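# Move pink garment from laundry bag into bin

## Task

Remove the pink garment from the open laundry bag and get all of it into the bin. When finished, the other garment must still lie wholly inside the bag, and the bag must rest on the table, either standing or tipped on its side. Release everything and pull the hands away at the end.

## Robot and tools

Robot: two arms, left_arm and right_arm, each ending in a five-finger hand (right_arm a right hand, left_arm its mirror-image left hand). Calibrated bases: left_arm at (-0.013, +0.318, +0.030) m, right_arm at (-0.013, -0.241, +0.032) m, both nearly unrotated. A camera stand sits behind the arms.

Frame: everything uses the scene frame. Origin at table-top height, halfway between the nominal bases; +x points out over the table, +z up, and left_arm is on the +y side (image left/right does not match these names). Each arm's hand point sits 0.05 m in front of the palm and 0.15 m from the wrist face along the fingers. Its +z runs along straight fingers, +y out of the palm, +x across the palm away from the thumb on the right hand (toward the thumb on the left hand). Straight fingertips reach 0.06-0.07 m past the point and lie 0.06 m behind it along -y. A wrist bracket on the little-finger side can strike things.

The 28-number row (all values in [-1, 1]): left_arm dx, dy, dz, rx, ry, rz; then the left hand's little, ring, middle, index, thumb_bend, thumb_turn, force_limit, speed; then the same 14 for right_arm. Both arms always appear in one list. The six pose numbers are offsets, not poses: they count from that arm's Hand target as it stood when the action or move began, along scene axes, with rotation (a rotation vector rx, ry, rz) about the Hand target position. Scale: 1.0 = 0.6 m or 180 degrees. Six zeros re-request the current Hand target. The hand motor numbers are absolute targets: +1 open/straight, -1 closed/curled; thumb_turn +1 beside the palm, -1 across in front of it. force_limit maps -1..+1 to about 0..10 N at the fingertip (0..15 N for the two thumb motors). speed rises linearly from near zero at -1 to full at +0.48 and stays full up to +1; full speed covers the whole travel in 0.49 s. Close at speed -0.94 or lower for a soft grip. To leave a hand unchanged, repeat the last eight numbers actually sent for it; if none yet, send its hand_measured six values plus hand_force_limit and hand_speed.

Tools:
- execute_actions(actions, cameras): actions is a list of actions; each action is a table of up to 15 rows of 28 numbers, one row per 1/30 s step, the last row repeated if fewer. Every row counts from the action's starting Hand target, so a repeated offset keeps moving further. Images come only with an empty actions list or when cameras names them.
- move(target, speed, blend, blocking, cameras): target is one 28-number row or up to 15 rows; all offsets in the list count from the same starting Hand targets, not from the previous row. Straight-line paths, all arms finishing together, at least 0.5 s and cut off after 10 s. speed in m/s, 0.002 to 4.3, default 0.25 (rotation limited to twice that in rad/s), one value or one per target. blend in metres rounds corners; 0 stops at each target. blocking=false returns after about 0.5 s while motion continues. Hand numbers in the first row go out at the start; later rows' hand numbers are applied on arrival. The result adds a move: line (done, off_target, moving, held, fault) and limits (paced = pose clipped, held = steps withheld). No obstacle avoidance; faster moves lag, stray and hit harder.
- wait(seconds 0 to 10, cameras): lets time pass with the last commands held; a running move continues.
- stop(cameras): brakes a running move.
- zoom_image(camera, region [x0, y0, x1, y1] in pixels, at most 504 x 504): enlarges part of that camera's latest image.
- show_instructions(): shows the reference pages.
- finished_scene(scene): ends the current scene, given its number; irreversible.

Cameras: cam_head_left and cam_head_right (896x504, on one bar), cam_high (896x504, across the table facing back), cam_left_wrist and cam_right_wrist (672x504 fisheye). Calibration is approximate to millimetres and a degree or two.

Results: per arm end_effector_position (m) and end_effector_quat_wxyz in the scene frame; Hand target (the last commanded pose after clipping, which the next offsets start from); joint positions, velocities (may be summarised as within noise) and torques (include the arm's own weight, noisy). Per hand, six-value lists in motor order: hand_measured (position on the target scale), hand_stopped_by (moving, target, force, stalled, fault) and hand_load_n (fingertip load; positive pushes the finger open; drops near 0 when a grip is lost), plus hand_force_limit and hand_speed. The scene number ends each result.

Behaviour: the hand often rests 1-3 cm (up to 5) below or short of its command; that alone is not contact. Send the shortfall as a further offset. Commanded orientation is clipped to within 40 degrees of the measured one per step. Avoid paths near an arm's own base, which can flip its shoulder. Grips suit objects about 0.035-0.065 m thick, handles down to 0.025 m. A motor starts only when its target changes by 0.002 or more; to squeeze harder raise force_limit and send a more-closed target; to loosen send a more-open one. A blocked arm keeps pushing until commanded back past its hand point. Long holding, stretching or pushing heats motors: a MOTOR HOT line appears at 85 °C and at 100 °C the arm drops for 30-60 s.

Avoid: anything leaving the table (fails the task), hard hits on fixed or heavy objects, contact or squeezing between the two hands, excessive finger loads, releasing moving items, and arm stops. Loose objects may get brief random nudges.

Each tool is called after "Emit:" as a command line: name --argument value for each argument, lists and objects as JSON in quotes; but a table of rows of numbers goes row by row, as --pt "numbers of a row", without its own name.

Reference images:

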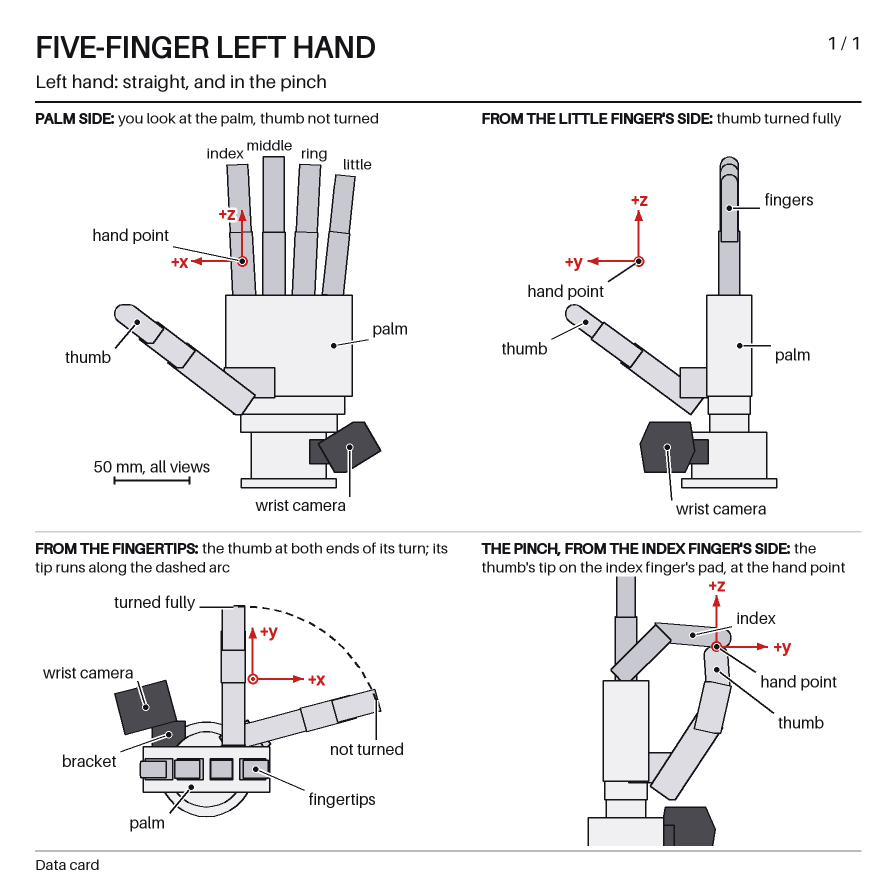

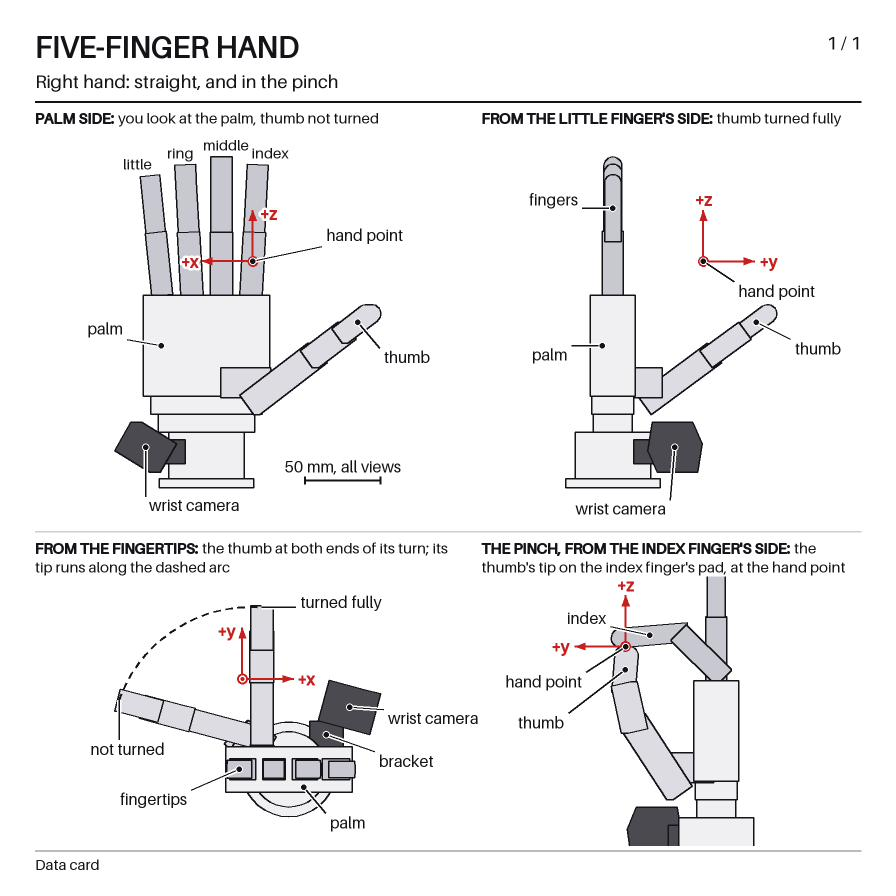

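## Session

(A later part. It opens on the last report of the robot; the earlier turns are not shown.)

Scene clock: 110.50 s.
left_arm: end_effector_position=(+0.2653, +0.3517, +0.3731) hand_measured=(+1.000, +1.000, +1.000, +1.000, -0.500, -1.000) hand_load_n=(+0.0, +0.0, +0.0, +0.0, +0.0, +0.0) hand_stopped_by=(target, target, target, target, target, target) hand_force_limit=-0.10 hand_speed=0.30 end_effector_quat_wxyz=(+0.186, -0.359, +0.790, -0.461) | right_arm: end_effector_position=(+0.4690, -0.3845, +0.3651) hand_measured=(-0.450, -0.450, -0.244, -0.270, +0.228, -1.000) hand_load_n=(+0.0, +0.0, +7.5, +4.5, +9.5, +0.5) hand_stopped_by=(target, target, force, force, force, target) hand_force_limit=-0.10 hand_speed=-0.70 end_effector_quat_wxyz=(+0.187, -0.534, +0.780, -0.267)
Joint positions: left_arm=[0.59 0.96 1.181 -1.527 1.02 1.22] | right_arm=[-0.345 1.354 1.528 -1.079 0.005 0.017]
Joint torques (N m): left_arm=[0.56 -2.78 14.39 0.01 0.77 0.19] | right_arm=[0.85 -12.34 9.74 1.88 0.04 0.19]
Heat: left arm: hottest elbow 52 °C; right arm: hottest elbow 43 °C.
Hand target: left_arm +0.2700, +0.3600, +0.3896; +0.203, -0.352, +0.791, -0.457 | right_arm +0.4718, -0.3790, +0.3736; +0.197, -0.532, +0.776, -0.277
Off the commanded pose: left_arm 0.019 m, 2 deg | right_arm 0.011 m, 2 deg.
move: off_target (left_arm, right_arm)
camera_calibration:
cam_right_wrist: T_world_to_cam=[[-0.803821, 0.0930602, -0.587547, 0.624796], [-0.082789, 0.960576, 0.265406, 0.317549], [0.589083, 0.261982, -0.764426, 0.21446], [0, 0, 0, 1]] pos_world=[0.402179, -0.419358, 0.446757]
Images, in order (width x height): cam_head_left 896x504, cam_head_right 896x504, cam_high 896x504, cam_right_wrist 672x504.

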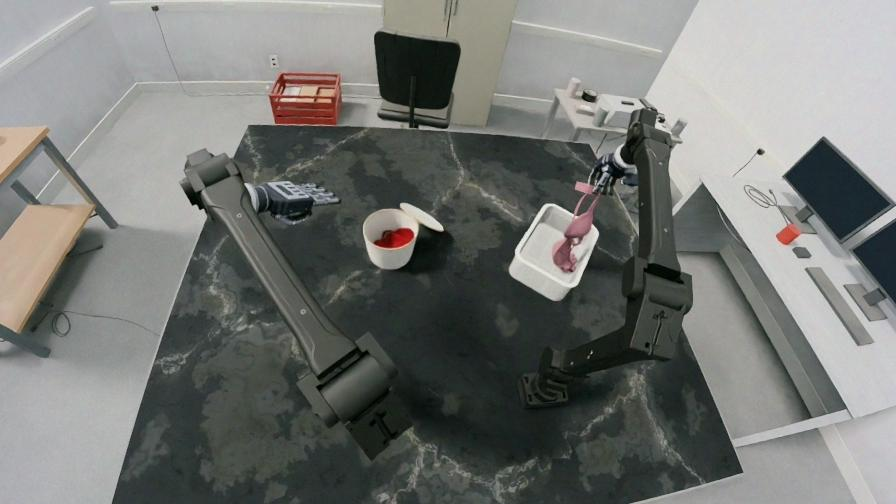

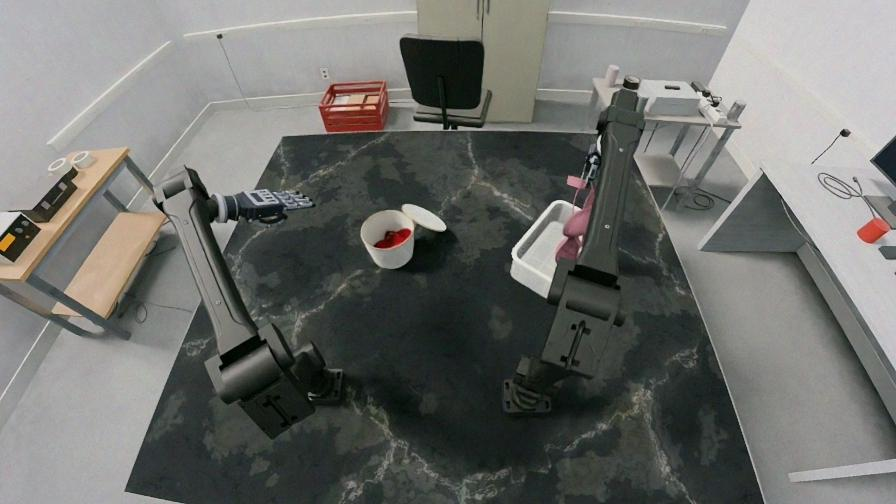

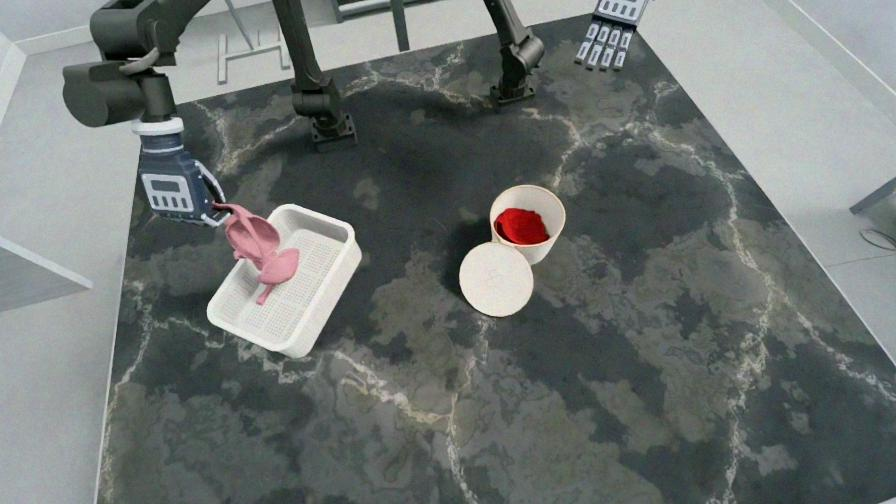

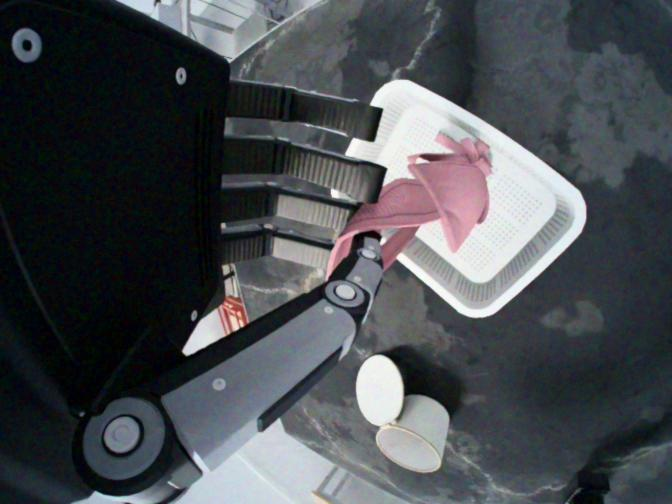

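Emit:
move --pt "0 0 0 0 0 0 1 1 1 1 -0.5 -1 -0.1 0.3 0.0 0.015 -0.25 0.0 0.0 -0.03 -0.45 -0.45 -0.45 -0.45 0.0 -1 -0.1 -0.7" --speed 0.07 --cameras '["cam_high","cam_head_left","cam_head_right","cam_right_wrist"]'

Scene clock: 113.83 s.
left_arm: end_effector_position=(+0.2653, +0.3517, +0.3731) hand_measured=(+1.000, +1.000, +1.000, +1.000, -0.500, -1.000) hand_load_n=(-0.5, +0.0, +0.0, +0.0, +0.0, +0.0) hand_stopped_by=(target, target, target, target, target, target) hand_force_limit=-0.10 hand_speed=0.30 end_effector_quat_wxyz=(+0.186, -0.359, +0.790, -0.461) | right_arm: end_effector_position=(+0.4668, -0.3747, +0.2237) hand_measured=(-0.450, -0.450, -0.244, -0.270, +0.228, -1.000) hand_load_n=(+0.0, +0.0, +7.5, +4.5, +9.5, +0.5) hand_stopped_by=(target, target, force, force, force, target) hand_force_limit=-0.10 hand_speed=-0.70 end_effector_quat_wxyz=(+0.179, -0.495, +0.801, -0.284)
Joint positions: left_arm=[0.59 0.96 1.181 -1.527 1.02 1.22] | right_arm=[-0.306 1.328 1.126 -0.69 0.09 0.119]
Joint torques (N m): left_arm=[0.38 -2.55 14.37 -0.08 0.84 0.19] | right_arm=[0.85 -10.58 9.55 1.91 0.11 0.19]
Heat: left arm: hottest elbow 52 °C; right arm: hottest elbow 43 °C.
Hand target: left_arm +0.2700, +0.3600, +0.3896; +0.203, -0.352, +0.791, -0.457 | right_arm +0.4718, -0.3700, +0.2237; +0.184, -0.494, +0.800, -0.286
Off the commanded pose: left_arm 0.019 m, 2 deg | right_arm 0.007 m, 1 deg.
move: off_target (left_arm)
camera_calibration:
cam_right_wrist: T_world_to_cam=[[-0.78201, 0.163075, -0.601553, 0.558232], [0.00416674, 0.96651, 0.256595, 0.309132], [0.623252, 0.198153, -0.7565, 0.063437], [0, 0, 0, 1]] pos_world=[0.395718, -0.402383, 0.304475]
Images, in order (width x height): cam_head_left 896x504, cam_head_right 896x504, cam_high 896x504, cam_right_wrist 672x504.

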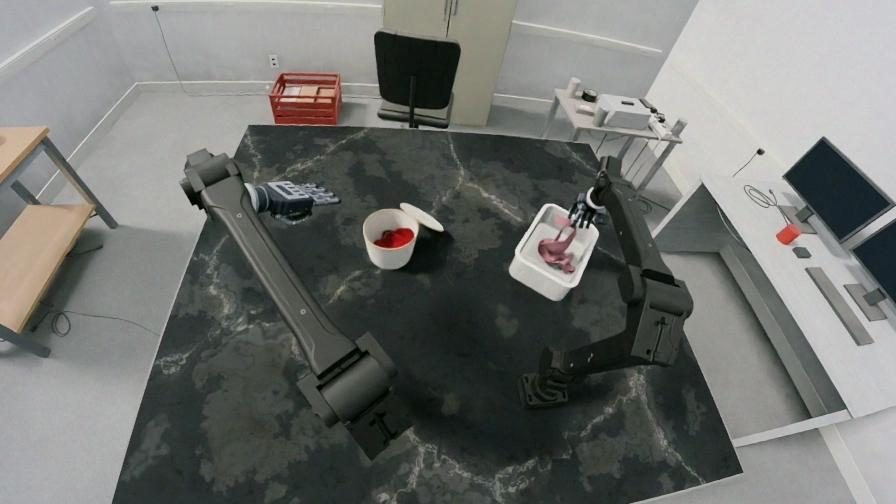

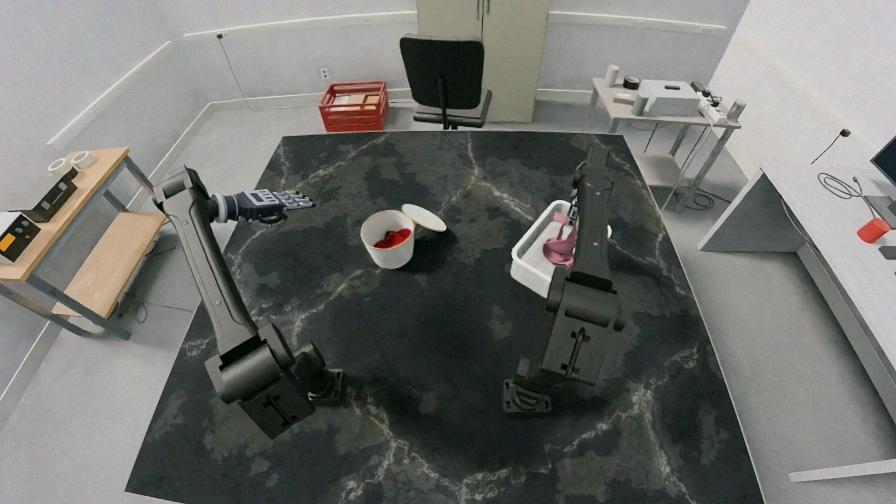

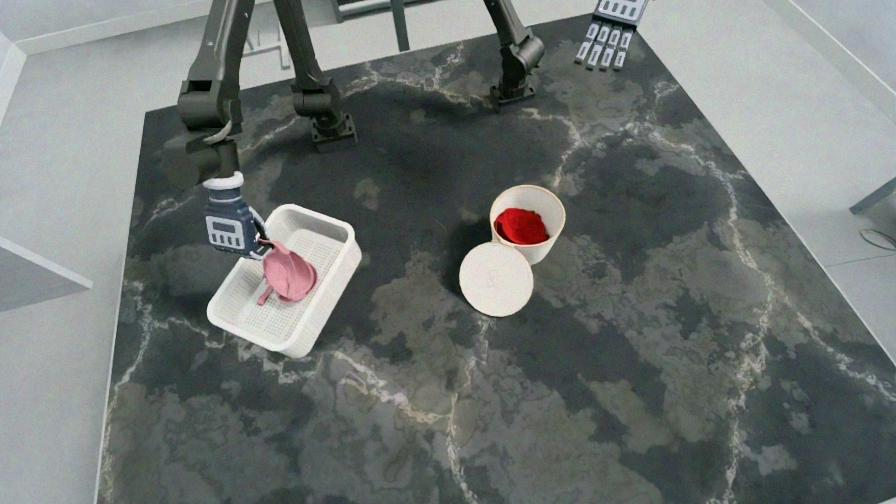

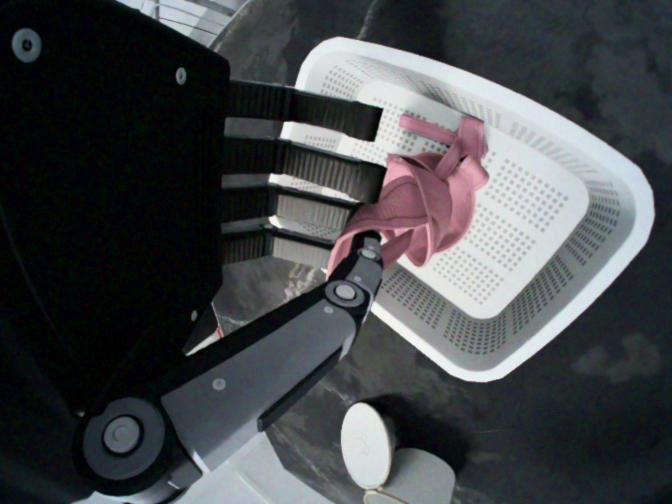

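Emit:
move --pt "0 0 0 0 0 0 1 1 1 1 -0.5 -1 -0.1 0.3 0.045 0.0 -0.145 0.0 0.0 -0.02 -0.45 -0.45 -0.45 -0.45 0.0 -1 -0.1 -0.7" --speed 0.06 --cameras '["cam_high","cam_head_left","cam_right_wrist"]'

Scene clock: 116.27 s.
left_arm: end_effector_position=(+0.2653, +0.3517, +0.3731) hand_measured=(+1.000, +1.000, +1.000, +1.000, -0.500, -1.000) hand_load_n=(+0.0, +0.0, +0.0, +0.0, +0.0, +0.0) hand_stopped_by=(target, target, target, target, target, target) hand_force_limit=-0.10 hand_speed=0.30 end_effector_quat_wxyz=(+0.186, -0.359, +0.790, -0.461) | right_arm: end_effector_position=(+0.4941, -0.3753, +0.1448) hand_measured=(-0.450, -0.450, -0.244, -0.270, +0.228, -1.000) hand_load_n=(+0.0, +0.0, +7.0, +5.0, +9.5, +0.5) hand_stopped_by=(target, target, force, force, force, target) hand_force_limit=-0.10 hand_speed=-0.70 end_effector_quat_wxyz=(+0.174, -0.468, +0.814, -0.295)
Joint positions: left_arm=[0.59 0.96 1.181 -1.527 1.02 1.22] | right_arm=[-0.277 1.453 1.028 -0.46 0.149 0.191]
Joint torques (N m): left_arm=[0.62 -2.73 14.42 0.02 0.85 0.22] | right_arm=[0.85 -10.58 8.98 1.92 0.13 0.2]
Heat: left arm: hottest elbow 53 °C; right arm: hottest elbow 43 °C.
Hand target: left_arm +0.2700, +0.3600, +0.3896; +0.203, -0.352, +0.791, -0.457 | right_arm +0.4989, -0.3701, +0.1367; +0.175, -0.469, +0.815, -0.292
Off the commanded pose: left_arm 0.019 m, 2 deg | right_arm 0.011 m, 0 deg.
move: off_target (left_arm, right_arm)
camera_calibration:
cam_right_wrist: T_world_to_cam=[[-0.761066, 0.208173, -0.614364, 0.54065], [0.061017, 0.965881, 0.251695, 0.3022], [0.645799, 0.15407, -0.747801, -0.0419909], [0, 0, 0, 1]] pos_world=[0.420149, -0.397969, 0.224693]
Images, in order (width x height): cam_head_left 896x504, cam_high 896x504, cam_right_wrist 672x504.

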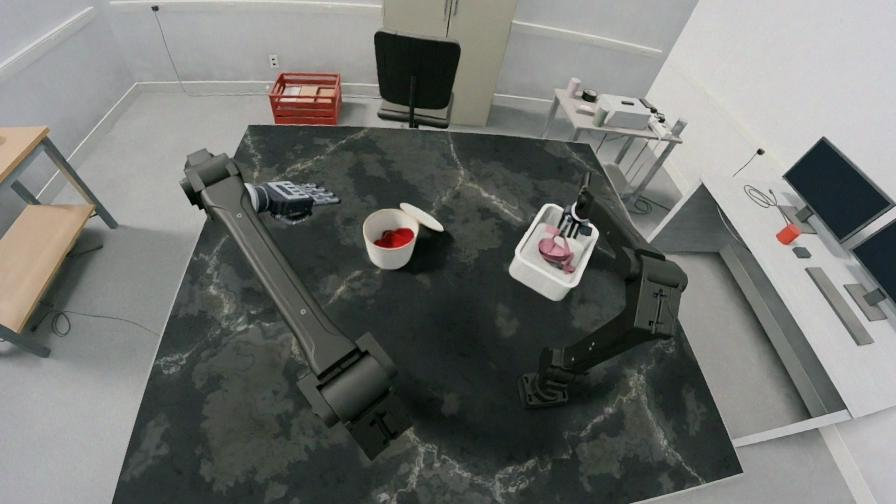

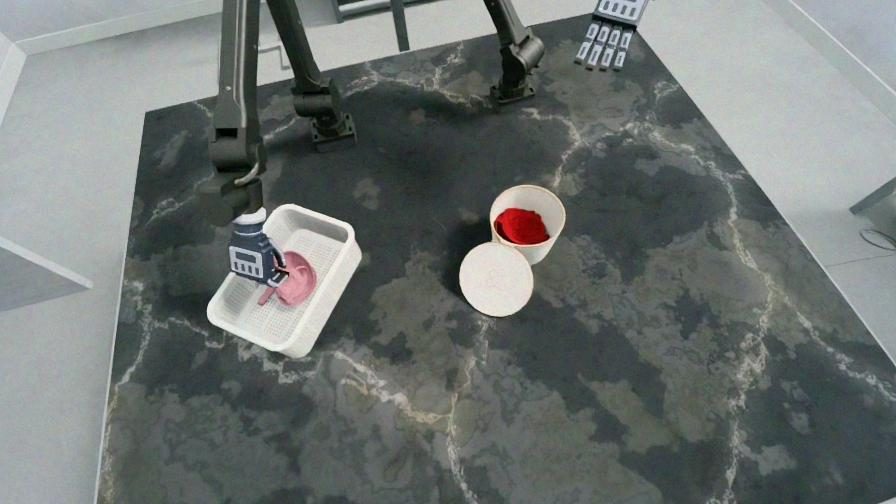

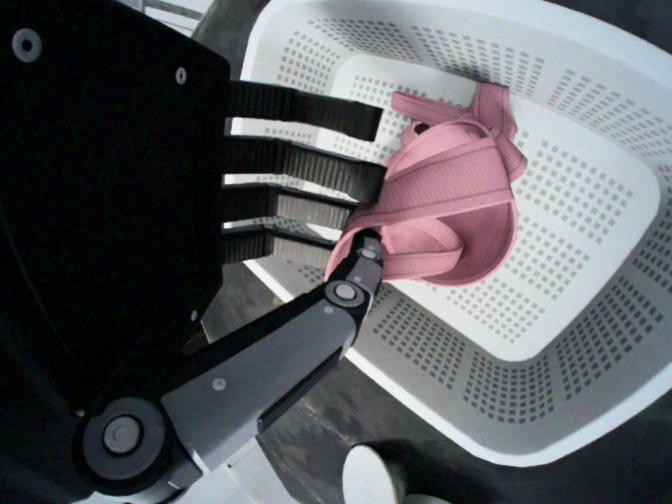

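Emit:
move --pt "0 0 0 0 0 0 1 1 1 1 -0.5 -1 -0.1 0.3 0.0 0.01 -0.035 0.0 0.0 0 -0.45 -0.45 -0.45 -0.45 0.0 -1 -0.1 -0.7" --pt "0 0 0 0 0 0 1 1 1 1 -0.5 -1 -0.1 0.3 0.0 0.01 -0.035 0.0 0.0 0 0.1 0.1 0.1 0.1 0.9 -1 -0.1 -0.3" --speed 0.06 --cameras '["cam_high","cam_head_left","cam_right_wrist"]'

Scene clock: 118.60 s.
left_arm: end_effector_position=(+0.2653, +0.3517, +0.3731) hand_measured=(+1.000, +1.000, +1.000, +1.000, -0.500, -1.000) hand_load_n=(+0.0, -0.5, +0.0, +0.0, +0.0, +0.0) hand_stopped_by=(target, target, target, target, target, target) hand_force_limit=-0.10 hand_speed=0.30 end_effector_quat_wxyz=(+0.186, -0.359, +0.790, -0.461) | right_arm: end_effector_position=(+0.4950, -0.3693, +0.1244) hand_measured=(+0.100, +0.100, +0.100, +0.100, +0.900, -1.000) hand_load_n=(+0.0, +0.0, +0.0, +0.0, +0.0, +0.0) hand_stopped_by=(target, target, target, target, target, target) hand_force_limit=-0.10 hand_speed=-0.30 end_effector_quat_wxyz=(+0.175, -0.468, +0.814, -0.296)
Joint positions: left_arm=[0.59 0.96 1.181 -1.527 1.02 1.22] | right_arm=[-0.263 1.475 0.992 -0.401 0.157 0.203]
Joint torques (N m): left_arm=[0.91 -2.78 14.35 -0.03 0.8 0.21] | right_arm=[0.79 -10.64 8.72 1.88 0.14 0.19]
Heat: left arm: hottest elbow 53 °C; right arm: hottest elbow 43 °C.
Hand target: left_arm +0.2700, +0.3600, +0.3896; +0.203, -0.352, +0.791, -0.457 | right_arm +0.4988, -0.3640, +0.1157; +0.175, -0.469, +0.815, -0.292
Off the commanded pose: left_arm 0.019 m, 2 deg | right_arm 0.011 m, 0 deg.
move: off_target (left_arm, right_arm); target 2's new numbers were sent with right_arm's hand 0.011 m and 0 deg from that target
camera_calibration:
cam_right_wrist: T_world_to_cam=[[-0.759453, 0.209042, -0.616062, 0.527307], [0.0611299, 0.965709, 0.252326, 0.301321], [0.647683, 0.15397, -0.74619, -0.0600743], [0, 0, 0, 1]] pos_world=[0.420954, -0.391968, 0.203996]
Images, in order (width x height): cam_head_left 896x504, cam_high 896x504, cam_right_wrist 672x504.

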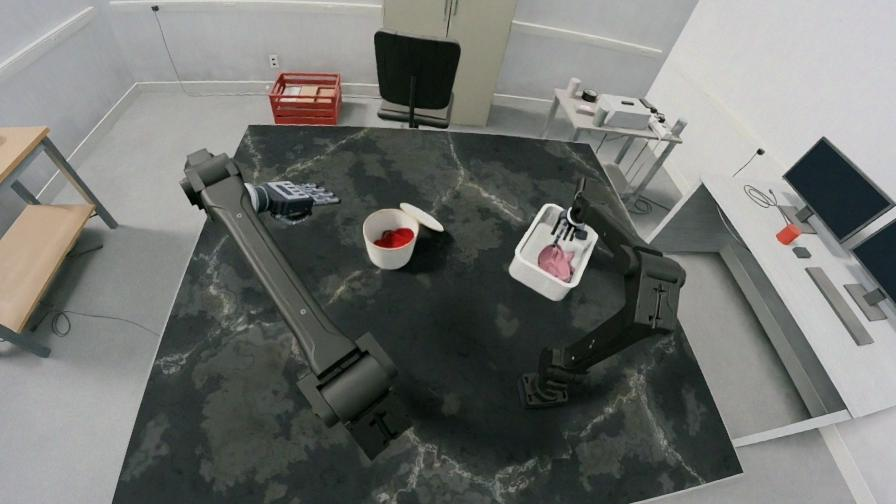

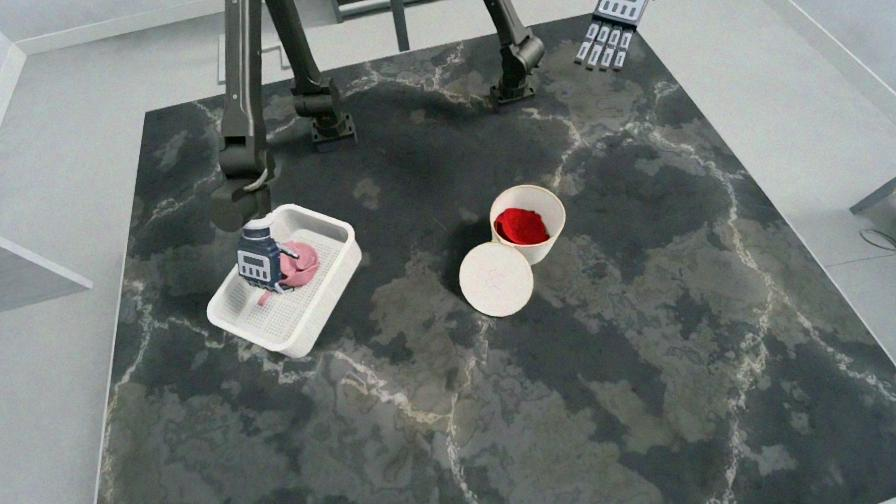

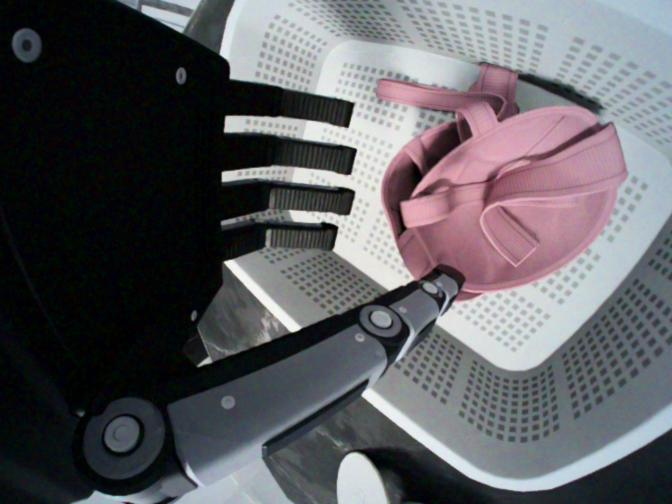

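Released cleanly. Lift straight up and retreat.

Emit:
move --pt "0 0 0 0 0 0 1 1 1 1 -0.5 -1 -0.1 0.3 -0.02 0.0 0.33 0.0 0.0 0 0.1 0.1 0.1 0.1 0.9 -1 -0.1 -0.3" --pt "0 0 0 0 0 0 1 1 1 1 -0.5 -1 -0.1 0.3 -0.28 0.06 0.36 0.0 0.0 0 0.1 0.1 0.1 0.1 0.9 -1 -0.1 -0.3" --speed '[0.12,0.2]' --blend '[0.03,0]' --cameras '["all"]'

Scene clock: 122.10 s.
left_arm: end_effector_position=(+0.2653, +0.3517, +0.3731) hand_measured=(+1.000, +1.000, +1.000, +1.000, -0.500, -1.000) hand_load_n=(+0.0, +0.0, +0.0, +0.0, +0.5, +0.0) hand_stopped_by=(target, target, target, target, target, target) hand_force_limit=-0.10 hand_speed=0.30 end_effector_quat_wxyz=(+0.186, -0.359, +0.790, -0.461) | right_arm: end_effector_position=(+0.3351, -0.3247, +0.3349) hand_measured=(+0.100, +0.100, +0.100, +0.100, +0.900, -1.000) hand_load_n=(+0.0, +0.0, +0.0, +0.0, +0.0, +0.0) hand_stopped_by=(target, target, target, target, target, target) hand_force_limit=-0.10 hand_speed=-0.30 end_effector_quat_wxyz=(+0.182, -0.468, +0.813, -0.295)
Joint positions: left_arm=[0.59 0.96 1.181 -1.527 1.02 1.22] | right_arm=[-0.269 0.925 1.115 -1.064 0.144 0.199]
Joint torques (N m): left_arm=[0.32 -2.73 14.45 -0.13 0.81 0.21] | right_arm=[-0.97 -4.72 9.57 0.92 -0.09 0]
Heat: left arm: hottest elbow 53 °C; right arm: hottest elbow 43 °C.
Hand target: left_arm +0.2700, +0.3600, +0.3896; +0.203, -0.352, +0.791, -0.457 | right_arm +0.3308, -0.3280, +0.3315; +0.175, -0.469, +0.815, -0.292
Off the commanded pose: left_arm 0.019 m, 2 deg | right_arm 0.006 m, 1 deg.
move: off_target (left_arm)
camera_calibration:
cam_left_wrist: T_world_to_cam=[[0.246496, -0.532508, 0.809738, -0.172364], [-0.960123, -0.247913, 0.129241, 0.29358], [0.131923, -0.809305, -0.572382, 0.57599], [0, 0, 0, 1]] pos_world=[0.248374, 0.447149, 0.431314]
cam_right_wrist: T_world_to_cam=[[-0.754169, 0.208102, -0.622834, 0.526355], [0.0533981, 0.964752, 0.257686, 0.215399], [0.654505, 0.161081, -0.738699, 0.191256], [0, 0, 0, 1]] pos_world=[0.260281, -0.34815, 0.413607]

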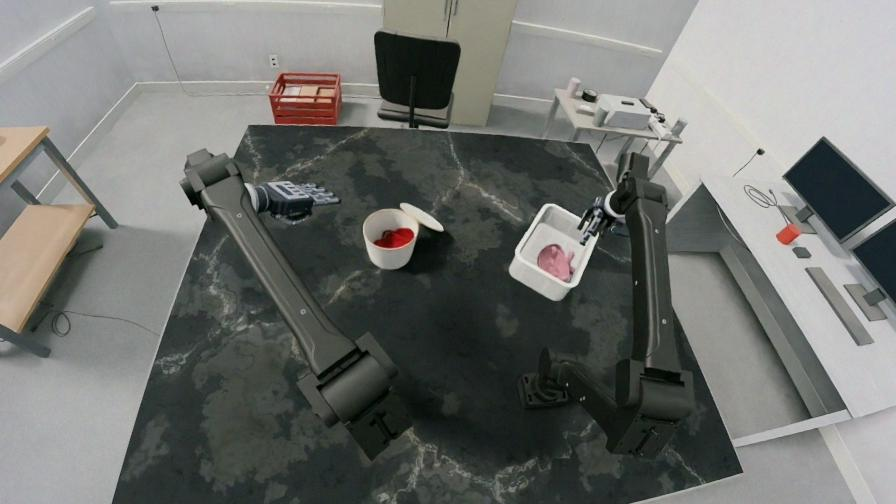

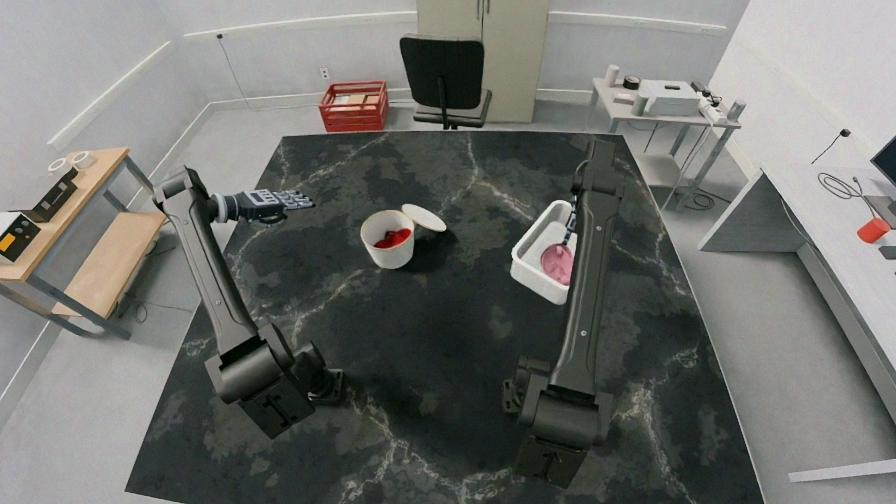

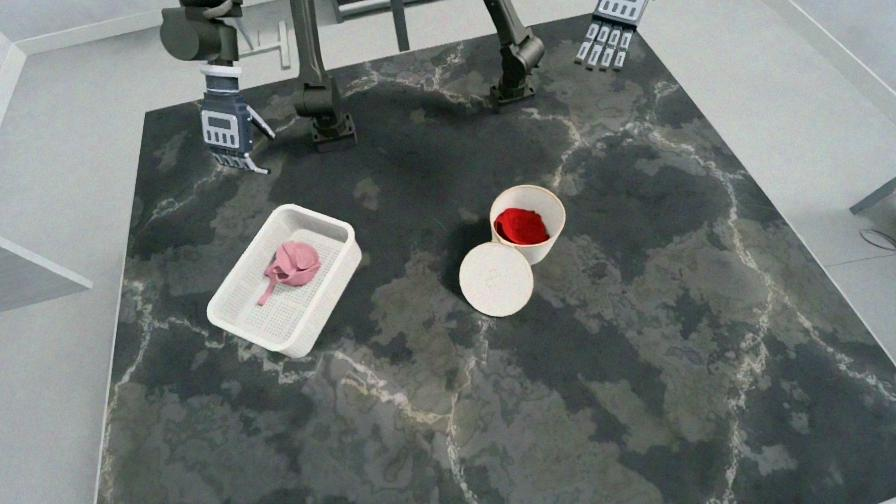

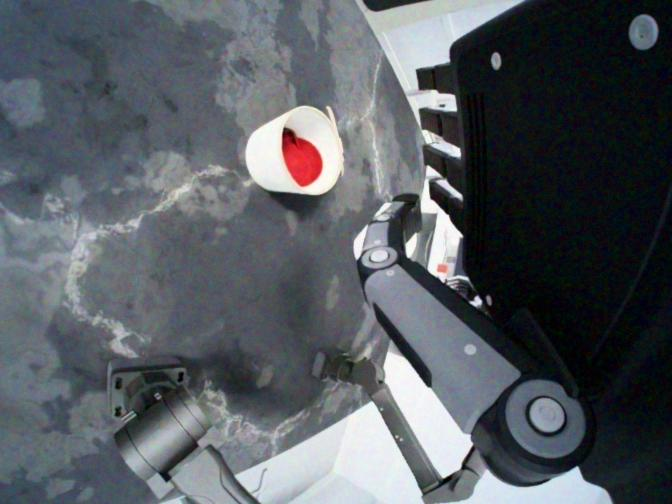

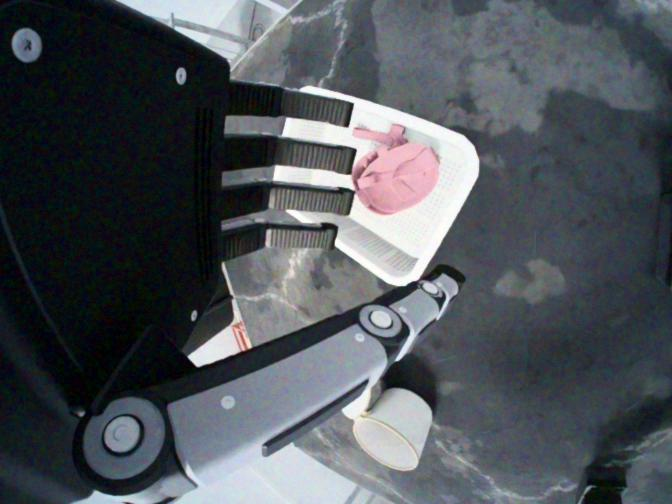

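The pink garment is fully in the bin, the red one is in the upright bag, and both hands are clear.

Emit:
finished_scene --scene 2

The scene is finished: the task was done.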